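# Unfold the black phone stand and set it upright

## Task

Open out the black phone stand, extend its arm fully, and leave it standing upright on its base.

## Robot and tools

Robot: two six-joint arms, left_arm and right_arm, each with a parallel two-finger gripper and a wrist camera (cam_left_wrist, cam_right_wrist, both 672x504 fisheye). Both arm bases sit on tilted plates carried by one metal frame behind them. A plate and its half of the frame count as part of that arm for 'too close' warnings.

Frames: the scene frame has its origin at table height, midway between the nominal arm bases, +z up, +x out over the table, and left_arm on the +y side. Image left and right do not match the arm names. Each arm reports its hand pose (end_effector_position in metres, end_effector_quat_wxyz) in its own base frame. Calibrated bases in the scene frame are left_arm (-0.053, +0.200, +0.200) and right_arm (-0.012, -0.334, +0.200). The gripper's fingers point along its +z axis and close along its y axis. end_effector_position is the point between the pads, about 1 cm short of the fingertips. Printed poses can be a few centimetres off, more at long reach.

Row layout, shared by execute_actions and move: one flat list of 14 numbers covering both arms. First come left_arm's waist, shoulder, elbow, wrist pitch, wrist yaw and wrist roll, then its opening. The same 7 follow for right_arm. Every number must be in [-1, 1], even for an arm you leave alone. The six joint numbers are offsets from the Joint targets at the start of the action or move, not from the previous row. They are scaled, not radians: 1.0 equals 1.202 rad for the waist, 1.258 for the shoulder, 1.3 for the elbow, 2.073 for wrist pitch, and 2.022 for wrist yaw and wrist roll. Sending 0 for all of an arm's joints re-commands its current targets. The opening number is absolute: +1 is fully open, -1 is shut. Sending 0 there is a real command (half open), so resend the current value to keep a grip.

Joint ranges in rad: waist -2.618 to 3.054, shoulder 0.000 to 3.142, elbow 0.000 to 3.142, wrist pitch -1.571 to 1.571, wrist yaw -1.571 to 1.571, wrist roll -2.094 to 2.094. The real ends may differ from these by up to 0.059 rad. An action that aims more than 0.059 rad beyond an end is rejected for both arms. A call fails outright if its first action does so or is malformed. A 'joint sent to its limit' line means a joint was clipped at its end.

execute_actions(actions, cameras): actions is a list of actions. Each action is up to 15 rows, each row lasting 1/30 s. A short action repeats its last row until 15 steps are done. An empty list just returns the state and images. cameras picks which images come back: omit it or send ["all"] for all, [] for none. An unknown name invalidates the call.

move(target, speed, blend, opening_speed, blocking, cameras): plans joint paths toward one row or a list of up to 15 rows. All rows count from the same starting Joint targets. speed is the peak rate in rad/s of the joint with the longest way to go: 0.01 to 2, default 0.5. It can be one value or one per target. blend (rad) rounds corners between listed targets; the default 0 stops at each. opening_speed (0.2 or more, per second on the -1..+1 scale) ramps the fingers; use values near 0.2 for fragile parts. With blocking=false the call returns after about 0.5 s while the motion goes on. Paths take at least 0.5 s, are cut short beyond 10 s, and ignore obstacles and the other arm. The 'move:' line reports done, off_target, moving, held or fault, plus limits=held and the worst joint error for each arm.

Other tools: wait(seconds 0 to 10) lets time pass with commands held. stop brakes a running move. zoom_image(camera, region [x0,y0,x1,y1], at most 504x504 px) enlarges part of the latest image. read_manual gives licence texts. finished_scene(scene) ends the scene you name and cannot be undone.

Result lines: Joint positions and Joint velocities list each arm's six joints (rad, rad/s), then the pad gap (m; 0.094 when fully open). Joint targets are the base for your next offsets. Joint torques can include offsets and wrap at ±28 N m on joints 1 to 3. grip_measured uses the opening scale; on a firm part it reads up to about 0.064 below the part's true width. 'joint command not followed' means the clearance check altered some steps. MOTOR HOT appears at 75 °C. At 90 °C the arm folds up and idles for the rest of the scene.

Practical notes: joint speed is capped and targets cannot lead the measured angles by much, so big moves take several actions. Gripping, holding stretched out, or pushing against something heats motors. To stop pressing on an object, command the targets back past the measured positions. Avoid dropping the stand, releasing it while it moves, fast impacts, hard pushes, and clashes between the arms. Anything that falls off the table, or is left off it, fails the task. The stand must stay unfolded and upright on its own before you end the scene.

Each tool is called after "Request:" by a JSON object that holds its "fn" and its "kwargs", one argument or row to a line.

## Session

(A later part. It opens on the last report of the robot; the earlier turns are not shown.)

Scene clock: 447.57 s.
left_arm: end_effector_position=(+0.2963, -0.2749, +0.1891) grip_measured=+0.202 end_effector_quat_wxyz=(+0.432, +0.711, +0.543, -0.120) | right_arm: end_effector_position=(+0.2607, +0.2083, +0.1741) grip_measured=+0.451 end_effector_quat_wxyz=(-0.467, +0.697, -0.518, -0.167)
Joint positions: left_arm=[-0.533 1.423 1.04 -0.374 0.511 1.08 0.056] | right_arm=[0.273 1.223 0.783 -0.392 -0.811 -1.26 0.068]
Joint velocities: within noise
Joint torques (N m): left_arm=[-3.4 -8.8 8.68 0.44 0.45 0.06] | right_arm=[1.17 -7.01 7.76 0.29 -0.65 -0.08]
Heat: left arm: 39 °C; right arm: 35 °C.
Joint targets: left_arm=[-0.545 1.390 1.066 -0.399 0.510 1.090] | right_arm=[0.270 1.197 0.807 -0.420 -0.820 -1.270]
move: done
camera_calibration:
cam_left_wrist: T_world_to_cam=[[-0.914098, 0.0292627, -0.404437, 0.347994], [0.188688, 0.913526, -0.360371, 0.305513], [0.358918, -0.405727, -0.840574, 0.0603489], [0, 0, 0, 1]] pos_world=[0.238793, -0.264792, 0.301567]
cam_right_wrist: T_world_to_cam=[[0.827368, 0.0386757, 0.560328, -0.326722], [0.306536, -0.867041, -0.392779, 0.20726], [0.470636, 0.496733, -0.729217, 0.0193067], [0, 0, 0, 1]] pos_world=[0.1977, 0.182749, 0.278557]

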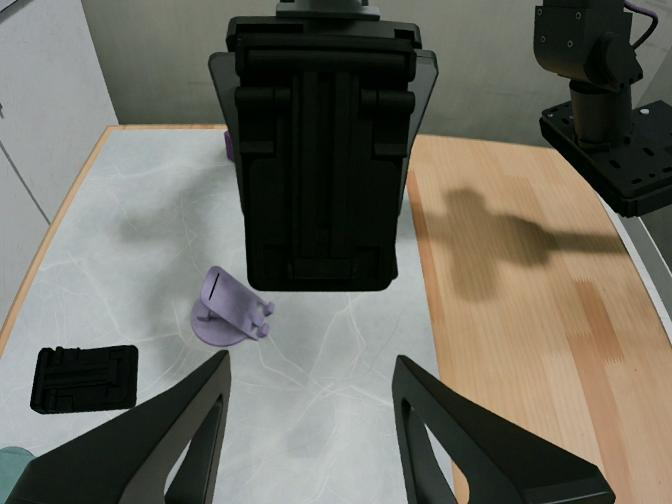

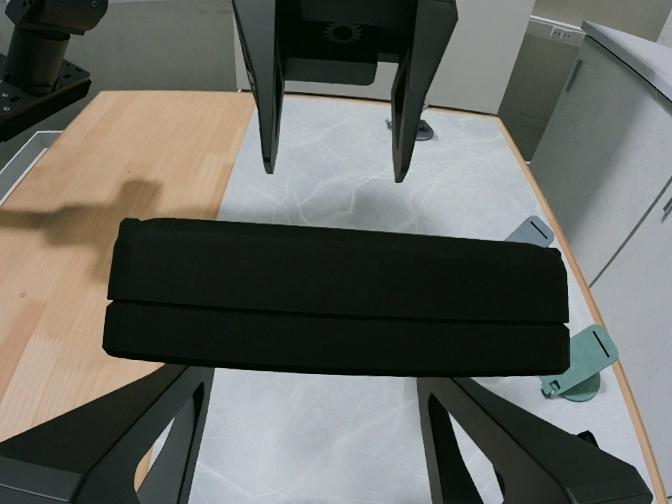

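Request:
{"fn": "move", "kwargs": {
  "target": [-0.1206,0.0938,0.0469,0.0333,-0.0821,-0.0495,0.6,0,0,0,0,0,0,0.3],
  "speed": 0.15
}}

Request:
{"fn": "zoom_image", "kwargs": {
  "camera": "cam_left_wrist",
  "region": [150, 100, 500, 450]
}}

Request:
{"fn": "zoom_image", "kwargs": {
  "camera": "cam_right_wrist",
  "region": [90, 50, 590, 420]
}}

Scene clock: 505.03 s.
left_arm: end_effector_position=(+0.2942, -0.3094, +0.1807) grip_measured=+0.598 end_effector_quat_wxyz=(+0.413, +0.716, +0.555, -0.091) | right_arm: end_effector_position=(+0.2607, +0.2083, +0.1741) grip_measured=+0.451 end_effector_quat_wxyz=(-0.467, +0.697, -0.518, -0.167)
Joint positions: left_arm=[-0.671 1.493 1.099 -0.356 0.346 1 0.075] | right_arm=[0.273 1.223 0.783 -0.392 -0.811 -1.26 0.068]
Joint velocities: within noise
Joint torques (N m): left_arm=[-4.59 -5.23 8.98 0.96 0.39 -0.08] | right_arm=[1.17 -6.99 7.75 0.3 -0.66 -0.07]
Heat: left arm: 39 °C; right arm: 36 °C.
Joint targets: left_arm=[-0.690 1.508 1.127 -0.330 0.344 0.990] | right_arm=[0.270 1.197 0.807 -0.420 -0.820 -1.270]
move: done
camera_calibration:
cam_left_wrist: T_world_to_cam=[[-0.910161, 0.0262246, -0.413423, 0.343276], [0.162485, 0.94062, -0.298049, 0.339285], [0.381058, -0.338448, -0.860377, 0.0579746], [0, 0, 0, 1]] pos_world=[0.235216, -0.308519, 0.292922]
cam_right_wrist: T_world_to_cam=[[0.827368, 0.0386757, 0.560328, -0.326722], [0.306536, -0.867041, -0.392779, 0.20726], [0.470636, 0.496733, -0.729217, 0.0193067], [0, 0, 0, 1]] pos_world=[0.1977, 0.182749, 0.278557]

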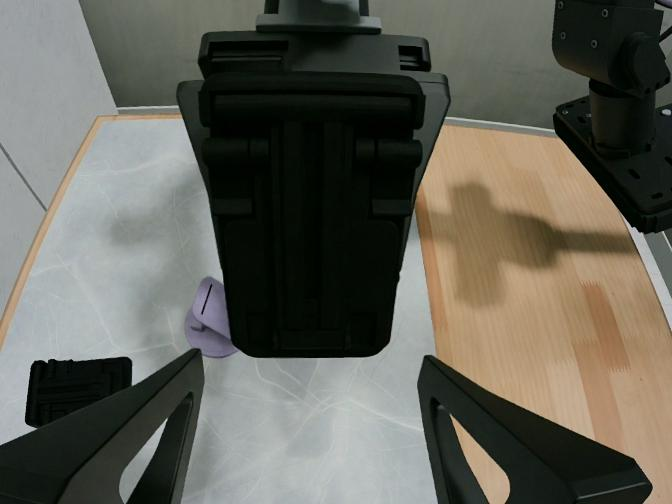

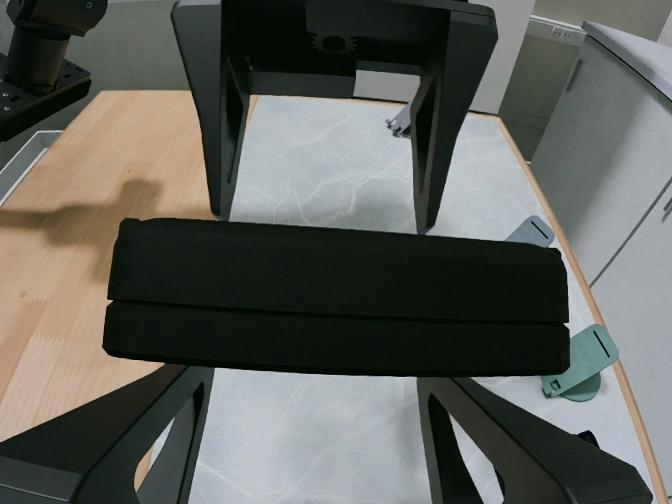

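Scaled by 1.440 from the camera's 672x504 image, which has a finer 960x720 frame.

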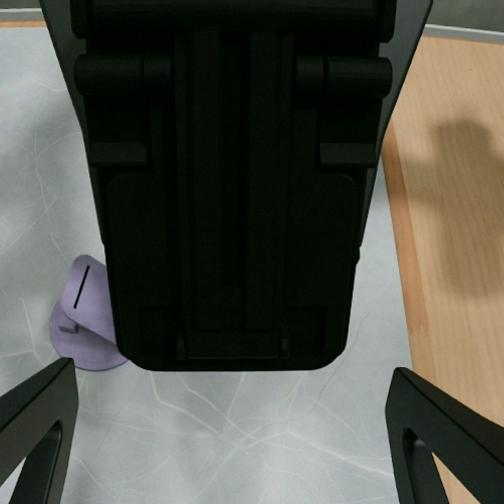

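Scaled by 1.008 from the camera's 672x504 image, which has a finer 960x720 frame.

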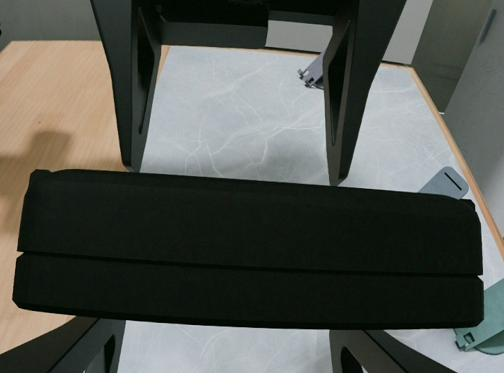

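Request:
{"fn": "move", "kwargs": {
  "target": [-0.0212,0.0596,-0.0034,0.0365,-0.0104,-0.013,0.55,0,0,0,0,0,0,0.3],
  "speed": 0.15
}}

Request:
{"fn": "zoom_image", "kwargs": {
  "camera": "cam_left_wrist",
  "region": [150, 150, 500, 500]
}}

Scene clock: 532.30 s.
left_arm: end_effector_position=(+0.3020, -0.3248, +0.1621) grip_measured=+0.552 end_effector_quat_wxyz=(+0.410, +0.714, +0.560, -0.092) | right_arm: end_effector_position=(+0.2605, +0.2083, +0.1739) grip_measured=+0.451 end_effector_quat_wxyz=(-0.466, +0.697, -0.519, -0.167)
Joint positions: left_arm=[-0.696 1.569 1.099 -0.281 0.324 0.973 0.073] | right_arm=[0.273 1.223 0.783 -0.393 -0.811 -1.26 0.068]
Joint velocities: within noise
Joint torques (N m): left_arm=[-5.08 -5.59 8.4 0.97 0.4 -0.07] | right_arm=[1.17 -6.99 7.76 0.3 -0.66 -0.07]
Heat: left arm: 36 °C; right arm: 36 °C.
Joint targets: left_arm=[-0.715 1.583 1.122 -0.255 0.323 0.964] | right_arm=[0.270 1.197 0.807 -0.420 -0.820 -1.270]
move: done
camera_calibration:
cam_left_wrist: T_world_to_cam=[[-0.914387, 0.0190027, -0.404396, 0.340507], [0.151132, 0.942706, -0.29743, 0.350877], [0.375574, -0.333083, -0.86487, 0.0378809], [0, 0, 0, 1]] pos_world=[0.244099, -0.324627, 0.274823]
cam_right_wrist: T_world_to_cam=[[0.828194, 0.0389075, 0.559089, -0.326481], [0.305956, -0.867204, -0.392872, 0.207396], [0.469558, 0.496431, -0.730117, 0.0197904], [0, 0, 0, 1]] pos_world=[0.197643, 0.182733, 0.278462]

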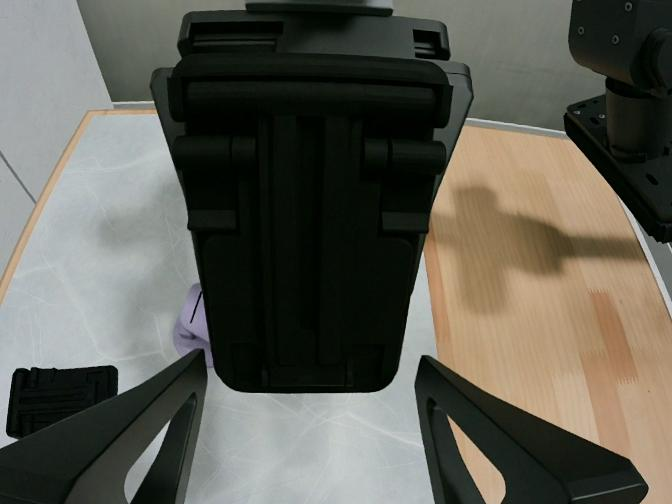

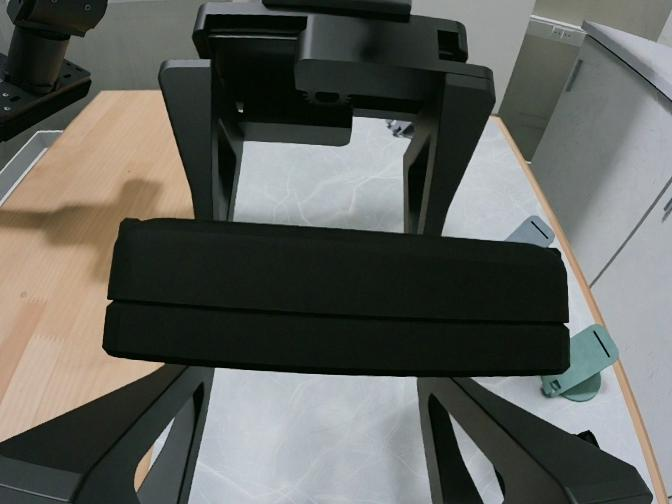

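Scaled by 1.440 from the camera's 672x504 image, which has a finer 960x720 frame.

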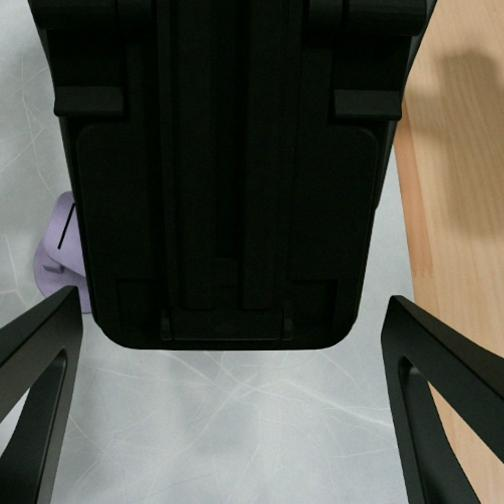

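Request:
{"fn": "move", "kwargs": {
  "target": [-0.0083,0.0183,0.0015,0.0145,-0.0035,-0.0045,0.44,0,0,0,0,0,0,0.3],
  "speed": 0.1,
  "opening_speed": 0.3
}}

Request:
{"fn": "zoom_image", "kwargs": {
  "camera": "cam_left_wrist",
  "region": [150, 150, 500, 500]
}}

Scene clock: 542.53 s.
left_arm: end_effector_position=(+0.3050, -0.3301, +0.1587) grip_measured=+0.442 end_effector_quat_wxyz=(+0.414, +0.711, +0.560, -0.091) | right_arm: end_effector_position=(+0.2606, +0.2079, +0.1734) grip_measured=+0.451 end_effector_quat_wxyz=(-0.465, +0.697, -0.520, -0.166)
Joint positions: left_arm=[-0.703 1.588 1.099 -0.25 0.317 0.963 0.068] | right_arm=[0.273 1.223 0.783 -0.395 -0.808 -1.26 0.068]
Joint velocities: within noise
Joint torques (N m): left_arm=[-5.27 -5.5 8.55 1 0.39 -0.08] | right_arm=[1.17 -6.99 7.75 0.31 -0.68 -0.07]
Heat: left arm: 36 °C; right arm: 36 °C.
Joint targets: left_arm=[-0.725 1.606 1.124 -0.225 0.316 0.955] | right_arm=[0.270 1.197 0.807 -0.420 -0.820 -1.270]
move: done
camera_calibration:
cam_left_wrist: T_world_to_cam=[[-0.912329, 0.0130162, -0.409252, 0.340187], [0.14903, 0.941496, -0.302282, 0.355424], [0.381374, -0.336772, -0.860894, 0.0284911], [0, 0, 0, 1]] pos_world=[0.246528, -0.329463, 0.271188]
cam_right_wrist: T_world_to_cam=[[0.828757, 0.0386531, 0.558273, -0.326266], [0.303828, -0.868852, -0.390877, 0.207405], [0.469948, 0.493561, -0.731811, 0.0203256], [0, 0, 0, 1]] pos_world=[0.197827, 0.182784, 0.27809]

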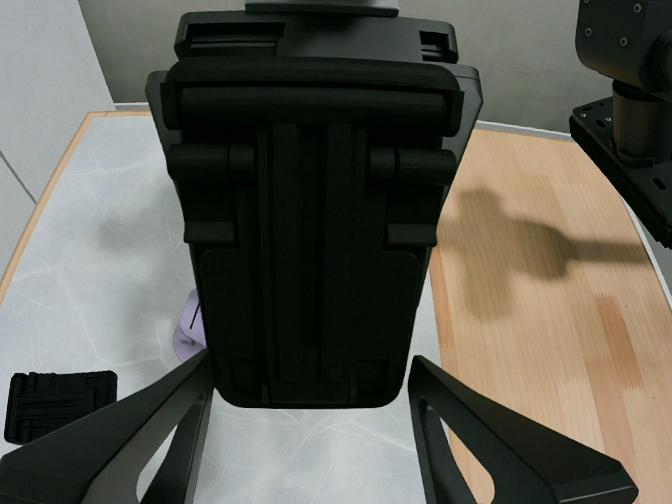

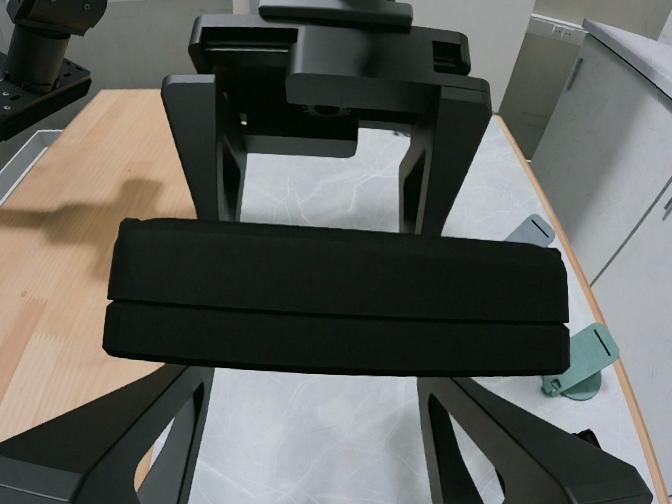

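Scaled by 1.440 from the camera's 672x504 image, which has a finer 960x720 frame.

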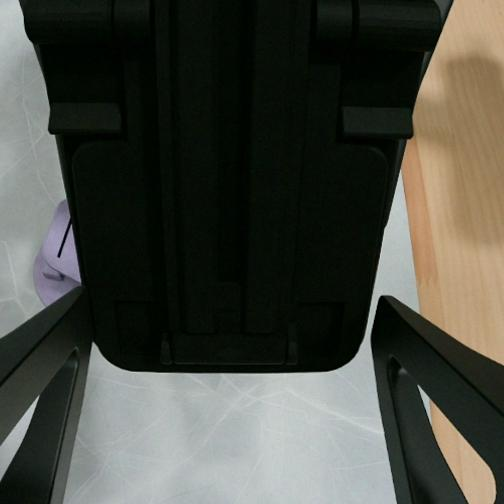

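Request:
{"fn": "move", "kwargs": {
  "target": [0,0,0,0,0,0,0.15,0,0,0,0,0,0,0.3],
  "opening_speed": 0.5
}}

Scene clock: 549.50 s.
left_arm: end_effector_position=(+0.3056, -0.3302, +0.1592) grip_measured=+0.318 end_effector_quat_wxyz=(+0.415, +0.711, +0.560, -0.090) | right_arm: end_effector_position=(+0.2606, +0.2079, +0.1734) grip_measured=+0.451 end_effector_quat_wxyz=(-0.465, +0.697, -0.519, -0.166)
Joint positions: left_arm=[-0.703 1.588 1.099 -0.247 0.315 0.963 0.062] | right_arm=[0.273 1.223 0.783 -0.395 -0.808 -1.261 0.068]
Joint velocities: within noise
Joint torques (N m): left_arm=[-5.26 -5.5 8.57 0.97 0.41 -0.07] | right_arm=[1.17 -6.99 7.75 0.32 -0.69 -0.06]
Heat: left arm: 36 °C; right arm: 36 °C.
Joint targets: left_arm=[-0.725 1.606 1.124 -0.225 0.316 0.955] | right_arm=[0.270 1.197 0.807 -0.420 -0.820 -1.270]
move: done
camera_calibration:
cam_left_wrist: T_world_to_cam=[[-0.911108, 0.0114901, -0.412008, 0.340492], [0.148872, 0.941303, -0.302961, 0.355728], [0.384344, -0.337367, -0.859339, 0.0272773], [0, 0, 0, 1]] pos_world=[0.246783, -0.329558, 0.271498]
cam_right_wrist: T_world_to_cam=[[0.828022, 0.0395196, 0.559301, -0.326433], [0.305003, -0.868764, -0.390158, 0.206956], [0.470481, 0.493648, -0.731409, 0.0200987], [0, 0, 0, 1]] pos_world=[0.197715, 0.182775, 0.27802]

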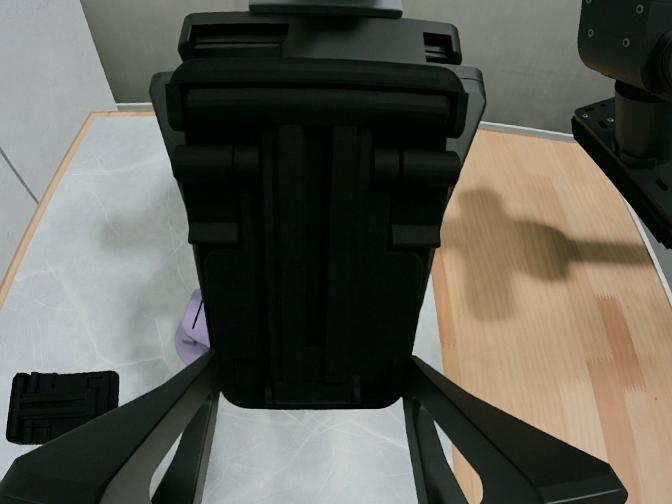

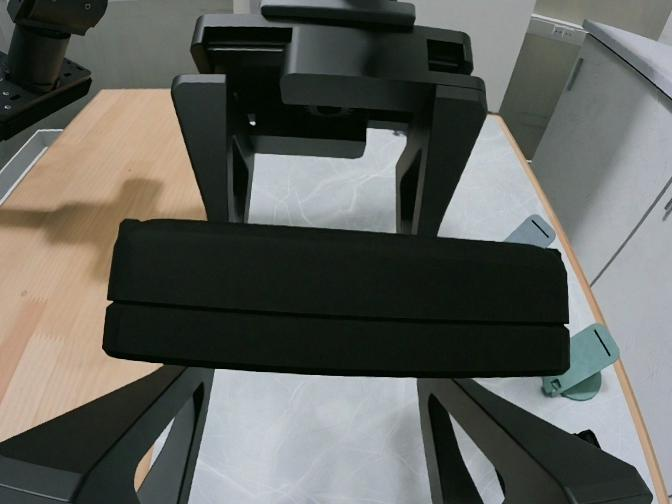

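Request:
{"fn": "move", "kwargs": {
  "target": [
    [0,0,0,0,0,0,0.15,0,0,0,0,0,0,0.9],
    [0,0,0,0,0,0,0.15,-0.1498,-0.0413,0.0446,-0.1399,-0.0702,-0.1162,0.9],
    [0.1639,-0.0525,-0.1377,0.1278,0.2235,0.0035,0.15,-0.1498,-0.0413,0.0446,-0.1399,-0.0702,-0.1162,0.9]
  ],
  "speed": 0.25
}}

Request:
{"fn": "zoom_image", "kwargs": {
  "camera": "cam_right_wrist",
  "region": [90, 50, 590, 500]
}}

Scene clock: 578.20 s.
left_arm: end_effector_position=(+0.3079, -0.3112, +0.1681) grip_measured=+0.317 end_effector_quat_wxyz=(+0.486, +0.681, +0.506, -0.211) | right_arm: end_effector_position=(+0.2470, +0.1680, +0.1911) grip_measured=+0.898 end_effector_quat_wxyz=(-0.467, +0.700, -0.513, -0.171)
Joint positions: left_arm=[-0.522 1.579 0.952 0.006 0.717 0.962 0.062] | right_arm=[0.094 1.168 0.845 -0.686 -0.932 -1.495 0.089]
Joint velocities: within noise
Joint torques (N m): left_arm=[-3.37 -10.03 5.12 1.07 1.06 0.01] | right_arm=[0.64 -6.72 7.46 0.03 -0.93 -0.07]
Heat: left arm: 36 °C; right arm: 35 °C.
Joint targets: left_arm=[-0.528 1.540 0.945 0.040 0.768 0.962] | right_arm=[0.090 1.145 0.865 -0.710 -0.962 -1.504]
move: off_target (left_arm); left_arm: the wrist yaw is farthest, 0.051 rad from its target
camera_calibration:
cam_left_wrist: T_world_to_cam=[[-0.92951, 0.0275085, -0.367769, 0.349258], [0.241797, 0.798428, -0.551405, 0.308864], [0.278469, -0.601462, -0.748798, -0.027743], [0, 0, 0, 1]] pos_world=[0.257682, -0.2729, 0.277982]
cam_right_wrist: T_world_to_cam=[[0.82596, 0.0472125, 0.561749, -0.324735], [0.318875, -0.860875, -0.3965, 0.179784], [0.464876, 0.506621, -0.726103, 0.0573217], [0, 0, 0, 1]] pos_world=[0.184242, 0.141063, 0.295325]

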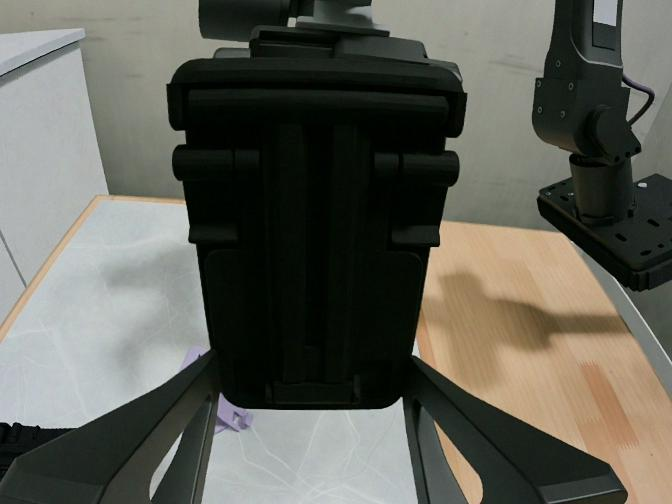

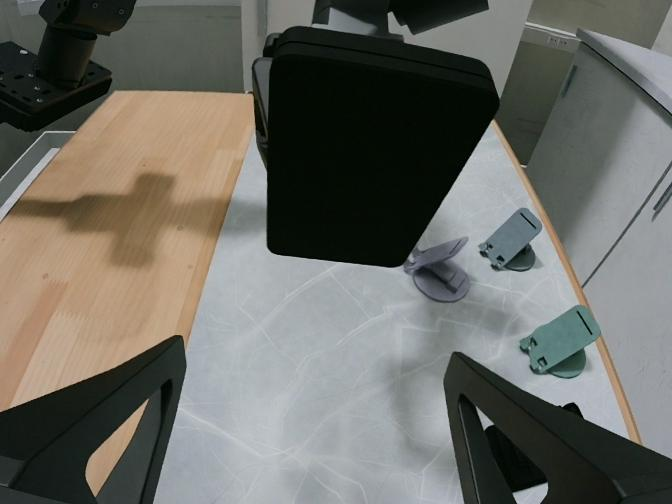

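Scaled by 1.008 from the camera's 672x504 image, which has a finer 960x720 frame.

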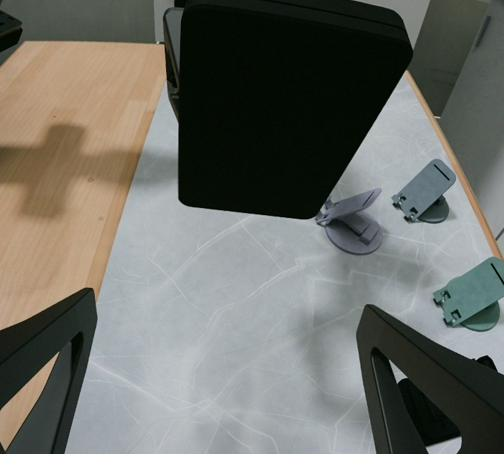

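Request:
{"fn": "move", "kwargs": {
  "target": [
    [0,0,0,0,0,0,0.15,0.0433,0.0874,-0.0638,0.1495,-0.0722,0.0579,0.9],
    [0,0,0,0,0,0,0.15,0.1247,0.1146,-0.0943,0.2450,-0.0381,0.1282,0.9]
  ],
  "speed": 0.2,
  "blend": 0.05
}}

Scene clock: 606.90 s.
left_arm: end_effector_position=(+0.3081, -0.3113, +0.1683) grip_measured=+0.317 end_effector_quat_wxyz=(+0.486, +0.681, +0.506, -0.211) | right_arm: end_effector_position=(+0.2615, +0.2180, +0.1927) grip_measured=+0.898 end_effector_quat_wxyz=(-0.528, +0.683, -0.452, -0.223)
Joint positions: left_arm=[-0.522 1.579 0.952 0.008 0.717 0.96 0.062] | right_arm=[0.223 1.274 0.753 -0.222 -1.041 -1.257 0.089]
Joint velocities: within noise
Joint torques (N m): left_arm=[-3.36 -10.03 5.12 1.06 1.05 0.01] | right_arm=[2.88 -4.33 4.52 0.79 -0.55 0.07]
Heat: left arm: 40 °C; right arm: 34 °C.
Joint targets: left_arm=[-0.528 1.540 0.945 0.040 0.768 0.962] | right_arm=[0.240 1.290 0.743 -0.202 -1.039 -1.245]
move: off_target (left_arm); left_arm: the wrist yaw is farthest, 0.051 rad from its target
camera_calibration:
cam_left_wrist: T_world_to_cam=[[-0.929533, 0.0264871, -0.367786, 0.349194], [0.241253, 0.797996, -0.552268, 0.309218], [0.278863, -0.602081, -0.748154, -0.0280738], [0, 0, 0, 1]] pos_world=[0.257816, -0.272906, 0.278196]
cam_right_wrist: T_world_to_cam=[[0.798761, 0.0238744, 0.601174, -0.335283], [0.41586, -0.744002, -0.522993, 0.192344], [0.434789, 0.66775, -0.604209, -0.0242924], [0, 0, 0, 1]] pos_world=[0.198385, 0.16733, 0.287481]

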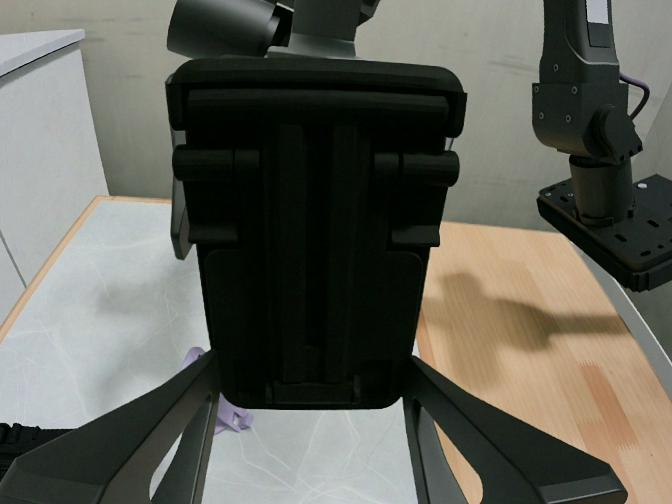

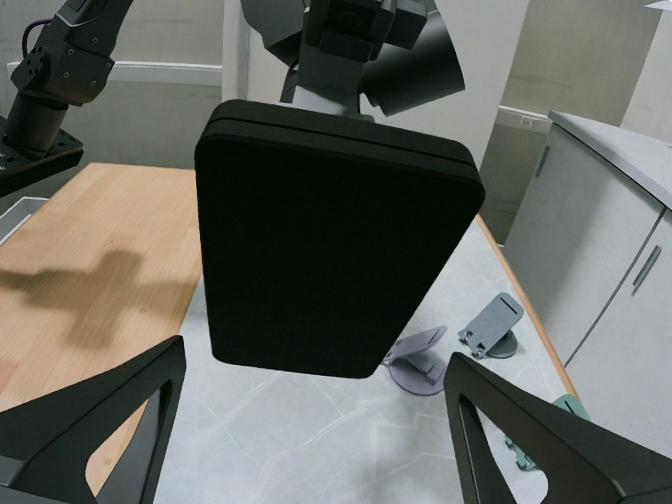

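Request:
{"fn": "move", "kwargs": {
  "target": [
    [0,0,0,0,0,0,0.15,0,0,0,0,0,0.03,0.9],
    [0,0,0,0,0,0,0.15,0.0574,0.0175,-0.0208,0.0656,0.0242,0.0767,0.9]
  ],
  "speed": 0.15
}}

Request:
{"fn": "zoom_image", "kwargs": {
  "camera": "cam_right_wrist",
  "region": [90, 50, 590, 500]
}}

Scene clock: 630.80 s.
left_arm: end_effector_position=(+0.3081, -0.3113, +0.1683) grip_measured=+0.317 end_effector_quat_wxyz=(+0.486, +0.680, +0.506, -0.212) | right_arm: end_effector_position=(+0.2635, +0.2356, +0.1887) grip_measured=+0.898 end_effector_quat_wxyz=(-0.525, +0.667, -0.471, -0.240)
Joint positions: left_arm=[-0.522 1.579 0.952 0.008 0.717 0.959 0.062] | right_arm=[0.29 1.297 0.727 -0.087 -0.993 -1.102 0.089]
Joint velocities: within noise
Joint torques (N m): left_arm=[-3.36 -10.03 5.12 1.06 1.05 0.02] | right_arm=[3.12 -4.29 4.49 0.93 -0.52 0.05]
Heat: left arm: 41 °C; right arm: 33 °C.
Joint targets: left_arm=[-0.528 1.540 0.945 0.040 0.768 0.962] | right_arm=[0.309 1.312 0.716 -0.066 -0.990 -1.090]
move: off_target (left_arm); left_arm: the wrist yaw is farthest, 0.051 rad from its target
camera_calibration:
cam_left_wrist: T_world_to_cam=[[-0.930044, 0.0257477, -0.366545, 0.348912], [0.239975, 0.797984, -0.552841, 0.309705], [0.278263, -0.602128, -0.748339, -0.0278721], [0, 0, 0, 1]] pos_world=[0.257938, -0.272906, 0.278252]
cam_right_wrist: T_world_to_cam=[[0.829419, -0.00445931, 0.558609, -0.328274], [0.371698, -0.742077, -0.557819, 0.220328], [0.417019, 0.6703, -0.613835, -0.0334398], [0, 0, 0, 1]] pos_world=[0.204326, 0.184451, 0.285753]

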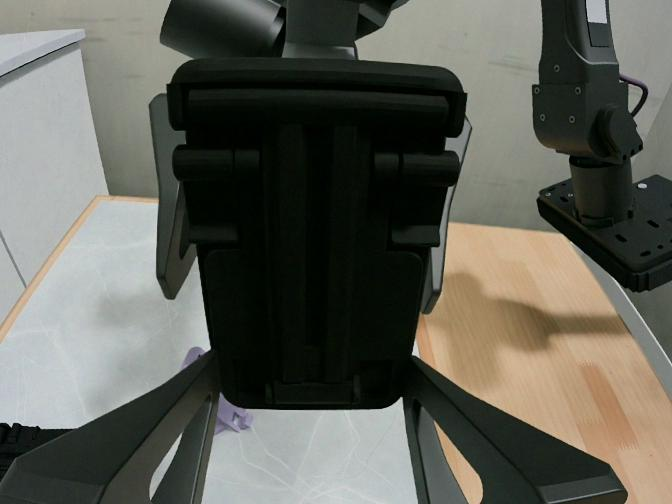

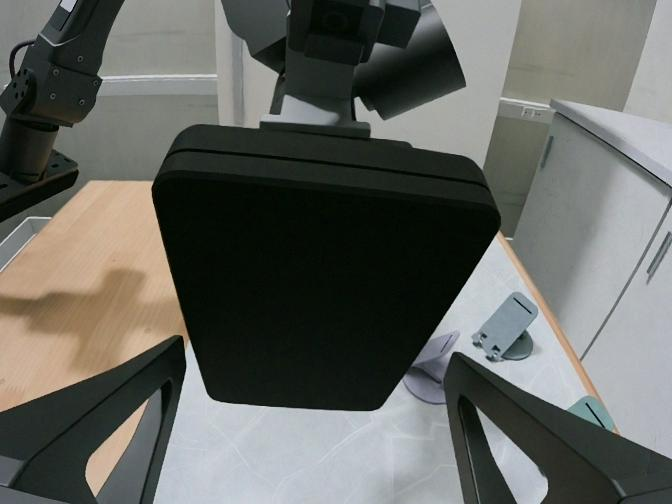

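Scaled by 1.008 from the camera's 672x504 image, which has a finer 960x720 frame.

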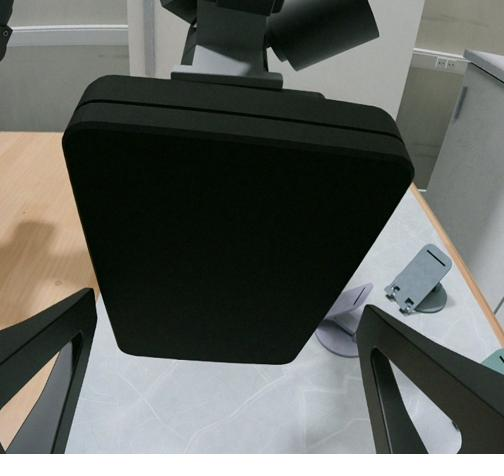

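Request:
{"fn": "move", "kwargs": {
  "target": [0,0,0,0,0,0,0.15,0,0.03,0,0,0,0,0.9],
  "speed": 0.1
}}

Request:
{"fn": "zoom_image", "kwargs": {
  "camera": "cam_right_wrist",
  "region": [90, 50, 590, 500]
}}

Scene clock: 643.07 s.
left_arm: end_effector_position=(+0.3081, -0.3113, +0.1683) grip_measured=+0.317 end_effector_quat_wxyz=(+0.486, +0.680, +0.506, -0.212) | right_arm: end_effector_position=(+0.2661, +0.2362, +0.1777) grip_measured=+0.898 end_effector_quat_wxyz=(-0.514, +0.665, -0.482, -0.248)
Joint positions: left_arm=[-0.522 1.579 0.952 0.008 0.717 0.959 0.062] | right_arm=[0.29 1.334 0.727 -0.085 -0.992 -1.1 0.089]
Joint velocities: within noise
Joint torques (N m): left_arm=[-3.36 -10.03 5.11 1.06 1.05 0.01] | right_arm=[3.21 -4.44 4.29 0.87 -0.53 0.06]
Heat: left arm: 41 °C; right arm: 32 °C.
Joint targets: left_arm=[-0.528 1.540 0.945 0.040 0.768 0.962] | right_arm=[0.309 1.349 0.716 -0.066 -0.990 -1.090]
move: off_target (left_arm); left_arm: the wrist yaw is farthest, 0.051 rad from its target
camera_calibration:
cam_left_wrist: T_world_to_cam=[[-0.930044, 0.0257477, -0.366545, 0.348912], [0.239975, 0.797984, -0.552841, 0.309705], [0.278263, -0.602128, -0.748339, -0.0278721], [0, 0, 0, 1]] pos_world=[0.257938, -0.272906, 0.278252]
cam_right_wrist: T_world_to_cam=[[0.848428, -0.0000522934, 0.52931, -0.325192], [0.350837, -0.748725, -0.562428, 0.221602], [0.396337, 0.662881, -0.635221, -0.0306818], [0, 0, 0, 1]] pos_world=[0.210316, 0.18624, 0.277273]

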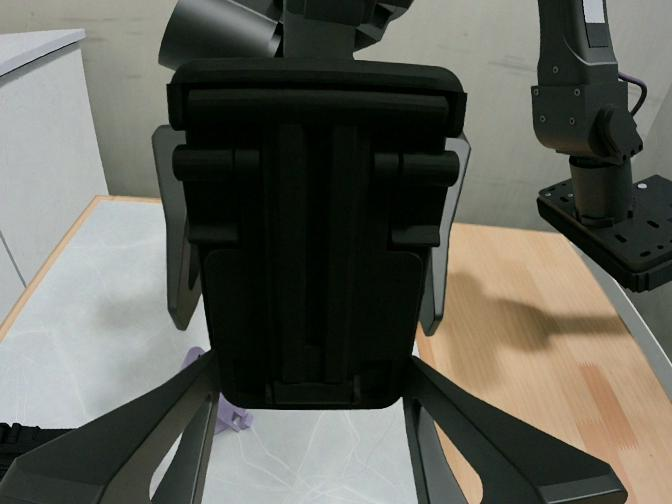

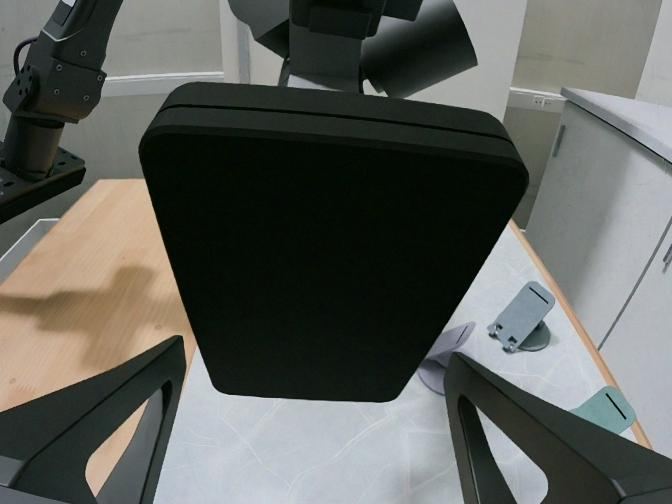

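Scaled by 1.008 from the camera's 672x504 image, which has a finer 960x720 frame.

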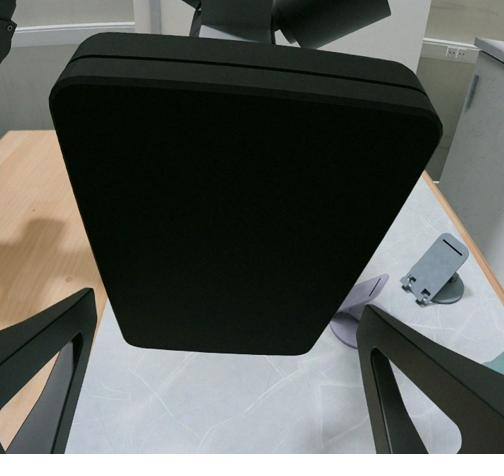

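Request:
{"fn": "move", "kwargs": {
  "target": [0,0,0,0,0,0,0.15,0,0,0,0,0,0,0.3],
  "opening_speed": 0.5
}}

Request:
{"fn": "zoom_image", "kwargs": {
  "camera": "cam_left_wrist",
  "region": [120, 50, 520, 450]
}}

Scene clock: 681.03 s.
left_arm: end_effector_position=(+0.3092, -0.3112, +0.1694) grip_measured=+0.317 end_effector_quat_wxyz=(+0.488, +0.679, +0.506, -0.211) | right_arm: end_effector_position=(+0.2657, +0.2366, +0.1777) grip_measured=+0.466 end_effector_quat_wxyz=(-0.513, +0.665, -0.482, -0.249)
Joint positions: left_arm=[-0.521 1.579 0.952 0.014 0.717 0.956 0.062] | right_arm=[0.292 1.334 0.727 -0.085 -0.992 -1.099 0.069]
Joint velocities: within noise
Joint torques (N m): left_arm=[-3.55 -10.03 5.14 1 1.05 0.01] | right_arm=[3.1 -4.45 4.29 0.87 -0.53 0.04]
Heat: left arm: 41 °C; right arm: 32 °C.
Joint targets: left_arm=[-0.528 1.540 0.945 0.040 0.768 0.962] | right_arm=[0.309 1.349 0.716 -0.066 -0.990 -1.090]
move: off_target (left_arm); left_arm: the wrist yaw is farthest, 0.051 rad from its target
camera_calibration:
cam_left_wrist: T_world_to_cam=[[-0.929144, 0.0217216, -0.36908, 0.349213], [0.239144, 0.796629, -0.555151, 0.310143], [0.281961, -0.604078, -0.745378, -0.0295992], [0, 0, 0, 1]] pos_world=[0.258647, -0.272535, 0.279001]
cam_right_wrist: T_world_to_cam=[[0.849176, 0.000662713, 0.528109, -0.325038], [0.350787, -0.748233, -0.563112, 0.222053], [0.394775, 0.663435, -0.635615, -0.0304547], [0, 0, 0, 1]] pos_world=[0.210144, 0.186568, 0.277339]

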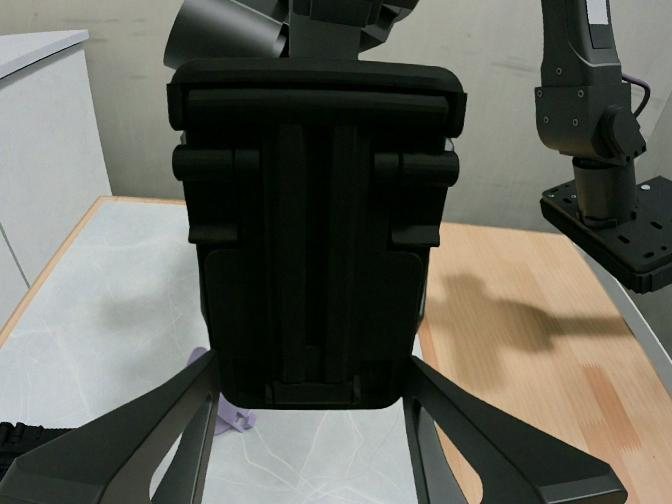

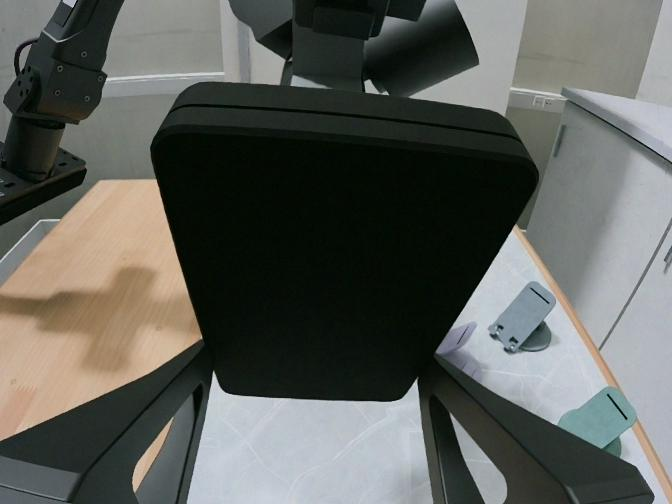

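Scaled by 1.260 from the camera's 672x504 image, which has a finer 960x720 frame.

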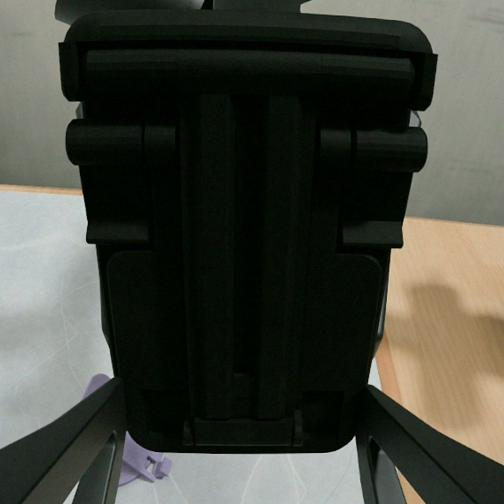

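Request:
{"fn": "move", "kwargs": {
  "target": [0.0009,-0.0421,0.035,-0.0921,-0.0584,0.0282,0.15,-0.0274,-0.0401,0.03,-0.0728,0.0237,-0.0319,0.3],
  "speed": 0.1
}}

Scene clock: 708.30 s.
left_arm: end_effector_position=(+0.3041, -0.3044, +0.1682) grip_measured=+0.317 end_effector_quat_wxyz=(+0.467, +0.689, +0.520, -0.189) | right_arm: end_effector_position=(+0.2621, +0.2352, +0.1725) grip_measured=+0.463 end_effector_quat_wxyz=(-0.499, +0.675, -0.487, -0.244)
Joint positions: left_arm=[-0.533 1.542 0.967 -0.093 0.656 0.989 0.062] | right_arm=[0.298 1.329 0.739 -0.154 -0.969 -1.14 0.069]
Joint velocities: within noise
Joint torques (N m): left_arm=[-2.3 -11.18 7.98 0.24 0.42 0.28] | right_arm=[0.12 -7.72 6.53 0.09 -0.26 -0.11]
Heat: left arm: 41 °C; right arm: 32 °C.
Joint targets: left_arm=[-0.527 1.487 0.991 -0.151 0.650 1.019] | right_arm=[0.276 1.299 0.755 -0.217 -0.942 -1.155]
move: off_target (left_arm, right_arm); left_arm: the wrist pitch is farthest, 0.057 rad from its target; right_arm: the wrist pitch is farthest, 0.063 rad from its target
camera_calibration:
cam_left_wrist: T_world_to_cam=[[-0.929749, 0.0265533, -0.367235, 0.345289], [0.221633, 0.836818, -0.500615, 0.313711], [0.294016, -0.546837, -0.783916, -0.00469262], [0, 0, 0, 1]] pos_world=[0.252883, -0.274254, 0.280172]
cam_right_wrist: T_world_to_cam=[[0.853082, 0.0230759, 0.521266, -0.324345], [0.349655, -0.766806, -0.538284, 0.219711], [0.387289, 0.641464, -0.662217, -0.019671], [0, 0, 0, 1]] pos_world=[0.207489, 0.188579, 0.274311]

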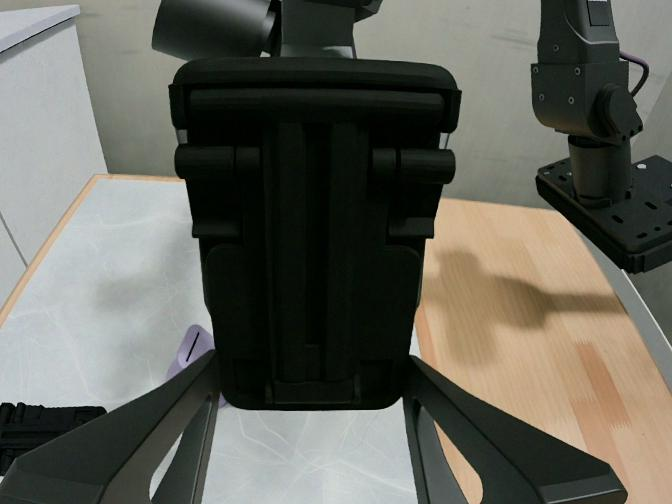

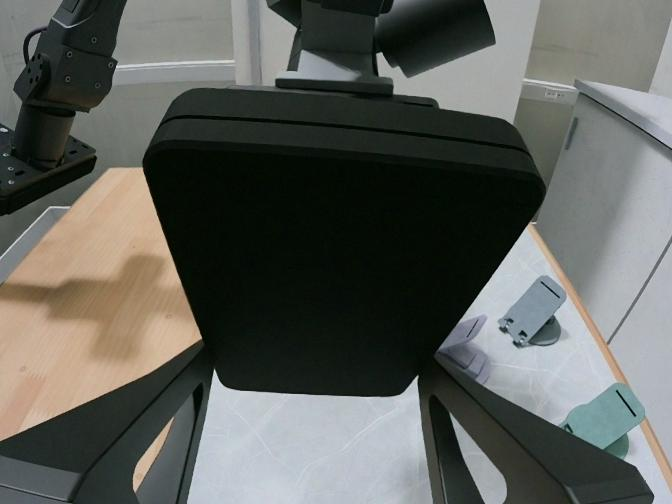

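Request:
{"fn": "move", "kwargs": {
  "target": [0.0008,-0.0422,0.035,-0.0922,-0.0583,0.0282,0.15,-0.0275,-0.0402,0.03,-0.0729,0.0238,-0.0319,0.3],
  "speed": 0.1
}}

Request:
{"fn": "zoom_image", "kwargs": {
  "camera": "cam_left_wrist",
  "region": [120, 50, 520, 450]
}}

Scene clock: 714.07 s.
left_arm: end_effector_position=(+0.2986, -0.2918, +0.1752) grip_measured=+0.316 end_effector_quat_wxyz=(+0.439, +0.703, +0.537, -0.157) | right_arm: end_effector_position=(+0.2595, +0.2239, +0.1752) grip_measured=+0.463 end_effector_quat_wxyz=(-0.481, +0.684, -0.503, -0.219)
Joint positions: left_arm=[-0.542 1.489 1.014 -0.264 0.574 1.035 0.062] | right_arm=[0.284 1.283 0.774 -0.3 -0.914 -1.202 0.069]
Joint velocities: within noise
Joint torques (N m): left_arm=[-1.29 -10.95 8.02 0 0.02 0.41] | right_arm=[-0.99 -8.01 7.09 -0.06 -0.34 -0.15]
Heat: left arm: 41 °C; right arm: 33 °C.
Joint targets: left_arm=[-0.526 1.434 1.036 -0.342 0.532 1.076] | right_arm=[0.243 1.248 0.794 -0.368 -0.894 -1.219]
move: off_target (left_arm, right_arm); left_arm: the wrist pitch is farthest, 0.078 rad from its target; right_arm: the wrist pitch is farthest, 0.068 rad from its target
camera_calibration:
cam_left_wrist: T_world_to_cam=[[-0.928703, 0.0338097, -0.36928, 0.344565], [0.199491, 0.885007, -0.420674, 0.314503], [0.312592, -0.464349, -0.828653, 0.0356521], [0, 0, 0, 1]] pos_world=[0.246113, -0.273432, 0.289087]
cam_right_wrist: T_world_to_cam=[[0.85162, 0.0337858, 0.52307, -0.325642], [0.329882, -0.810051, -0.484764, 0.218798], [0.407335, 0.585386, -0.701, 0.00457617], [0, 0, 0, 1]] pos_world=[0.203282, 0.185561, 0.279607]

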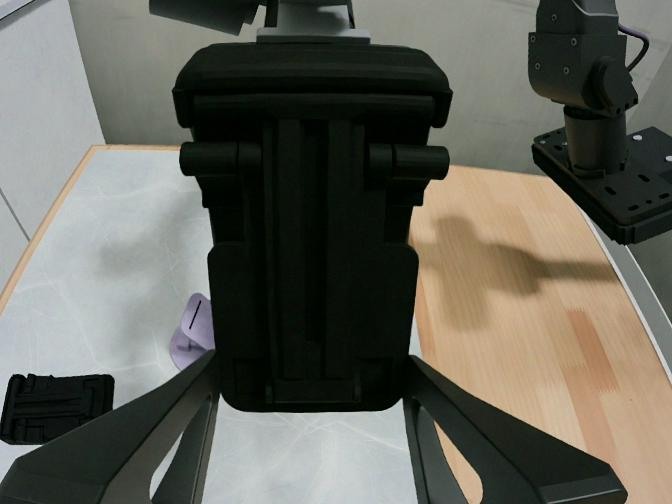

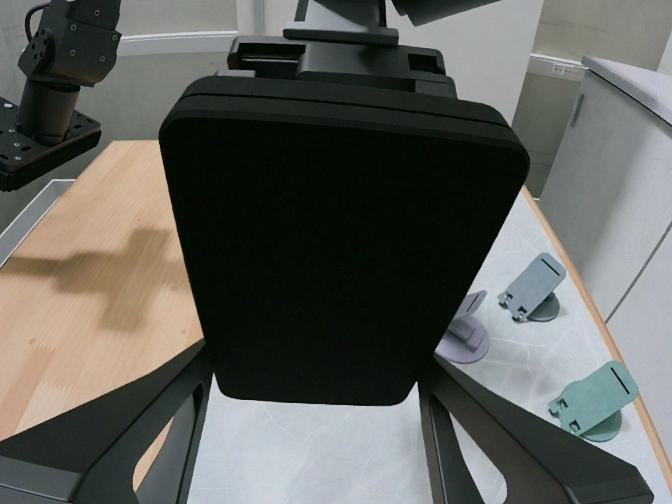

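Scaled by 1.260 from the camera's 672x504 image, which has a finer 960x720 frame.

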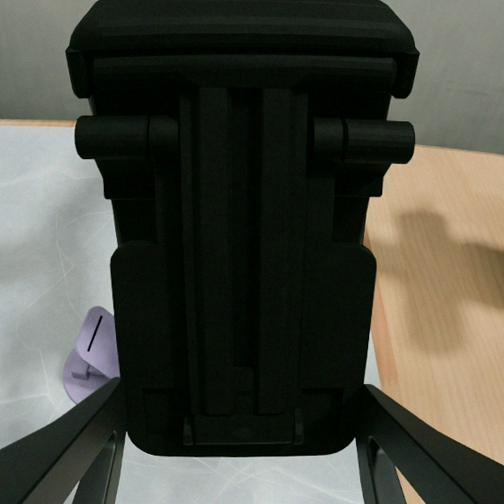

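Request:
{"fn": "move", "kwargs": {
  "target": [-0.0499,-0.0596,0.1088,-0.1438,-0.1048,-0.0025,0.15,0.0283,-0.0497,0.0452,-0.0671,0.0608,0.002,0.3],
  "speed": 0.1
}}

Scene clock: 747.47 s.
left_arm: end_effector_position=(+0.2873, -0.2804, +0.2010) grip_measured=+0.313 end_effector_quat_wxyz=(+0.395, +0.716, +0.567, -0.100) | right_arm: end_effector_position=(+0.2544, +0.2198, +0.1903) grip_measured=+0.463 end_effector_quat_wxyz=(-0.465, +0.692, -0.518, -0.193)
Joint positions: left_arm=[-0.604 1.426 1.151 -0.535 0.396 1.037 0.062] | right_arm=[0.307 1.222 0.834 -0.433 -0.831 -1.206 0.069]
Joint velocities: within noise
Joint torques (N m): left_arm=[-1.02 -11.45 9.05 -0.26 -0.34 0.34] | right_arm=[-0.25 -7.76 7.54 -0.1 0.11 -0.07]
Heat: left arm: 43 °C; right arm: 34 °C.
Joint targets: left_arm=[-0.586 1.359 1.177 -0.640 0.320 1.071] | right_arm=[0.277 1.186 0.852 -0.507 -0.771 -1.215]
move: off_target (left_arm, right_arm); left_arm: the wrist pitch is farthest, 0.105 rad from its target; right_arm: the wrist pitch is farthest, 0.074 rad from its target
camera_calibration:
cam_left_wrist: T_world_to_cam=[[-0.927652, 0.0267747, -0.372486, 0.341565], [0.142653, 0.947194, -0.287183, 0.324514], [0.345127, -0.319542, -0.882485, 0.107975], [0, 0, 0, 1]] pos_world=[0.233295, -0.28202, 0.315709]
cam_right_wrist: T_world_to_cam=[[0.84763, 0.0395662, 0.529111, -0.330363], [0.308083, -0.848593, -0.430088, 0.228145], [0.431982, 0.527565, -0.731482, 0.0318323], [0, 0, 0, 1]] pos_world=[0.195987, 0.18988, 0.296206]

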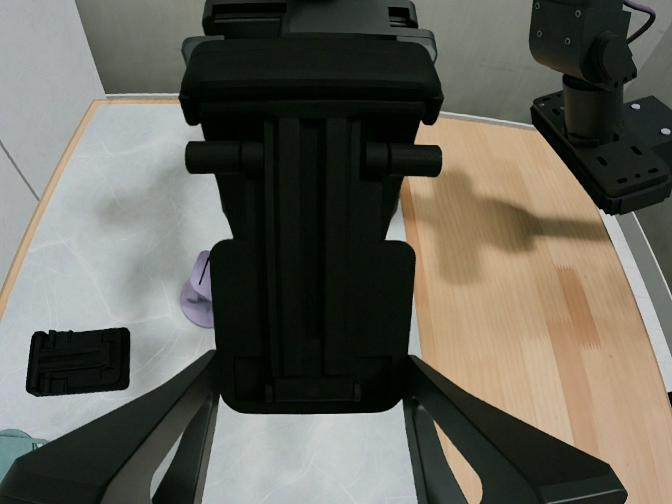

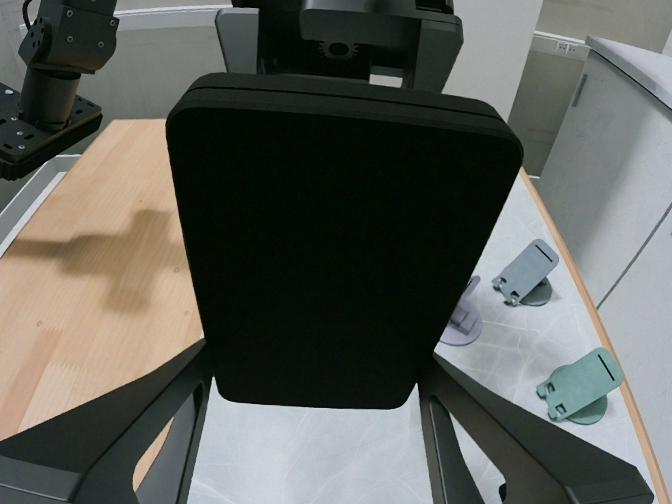

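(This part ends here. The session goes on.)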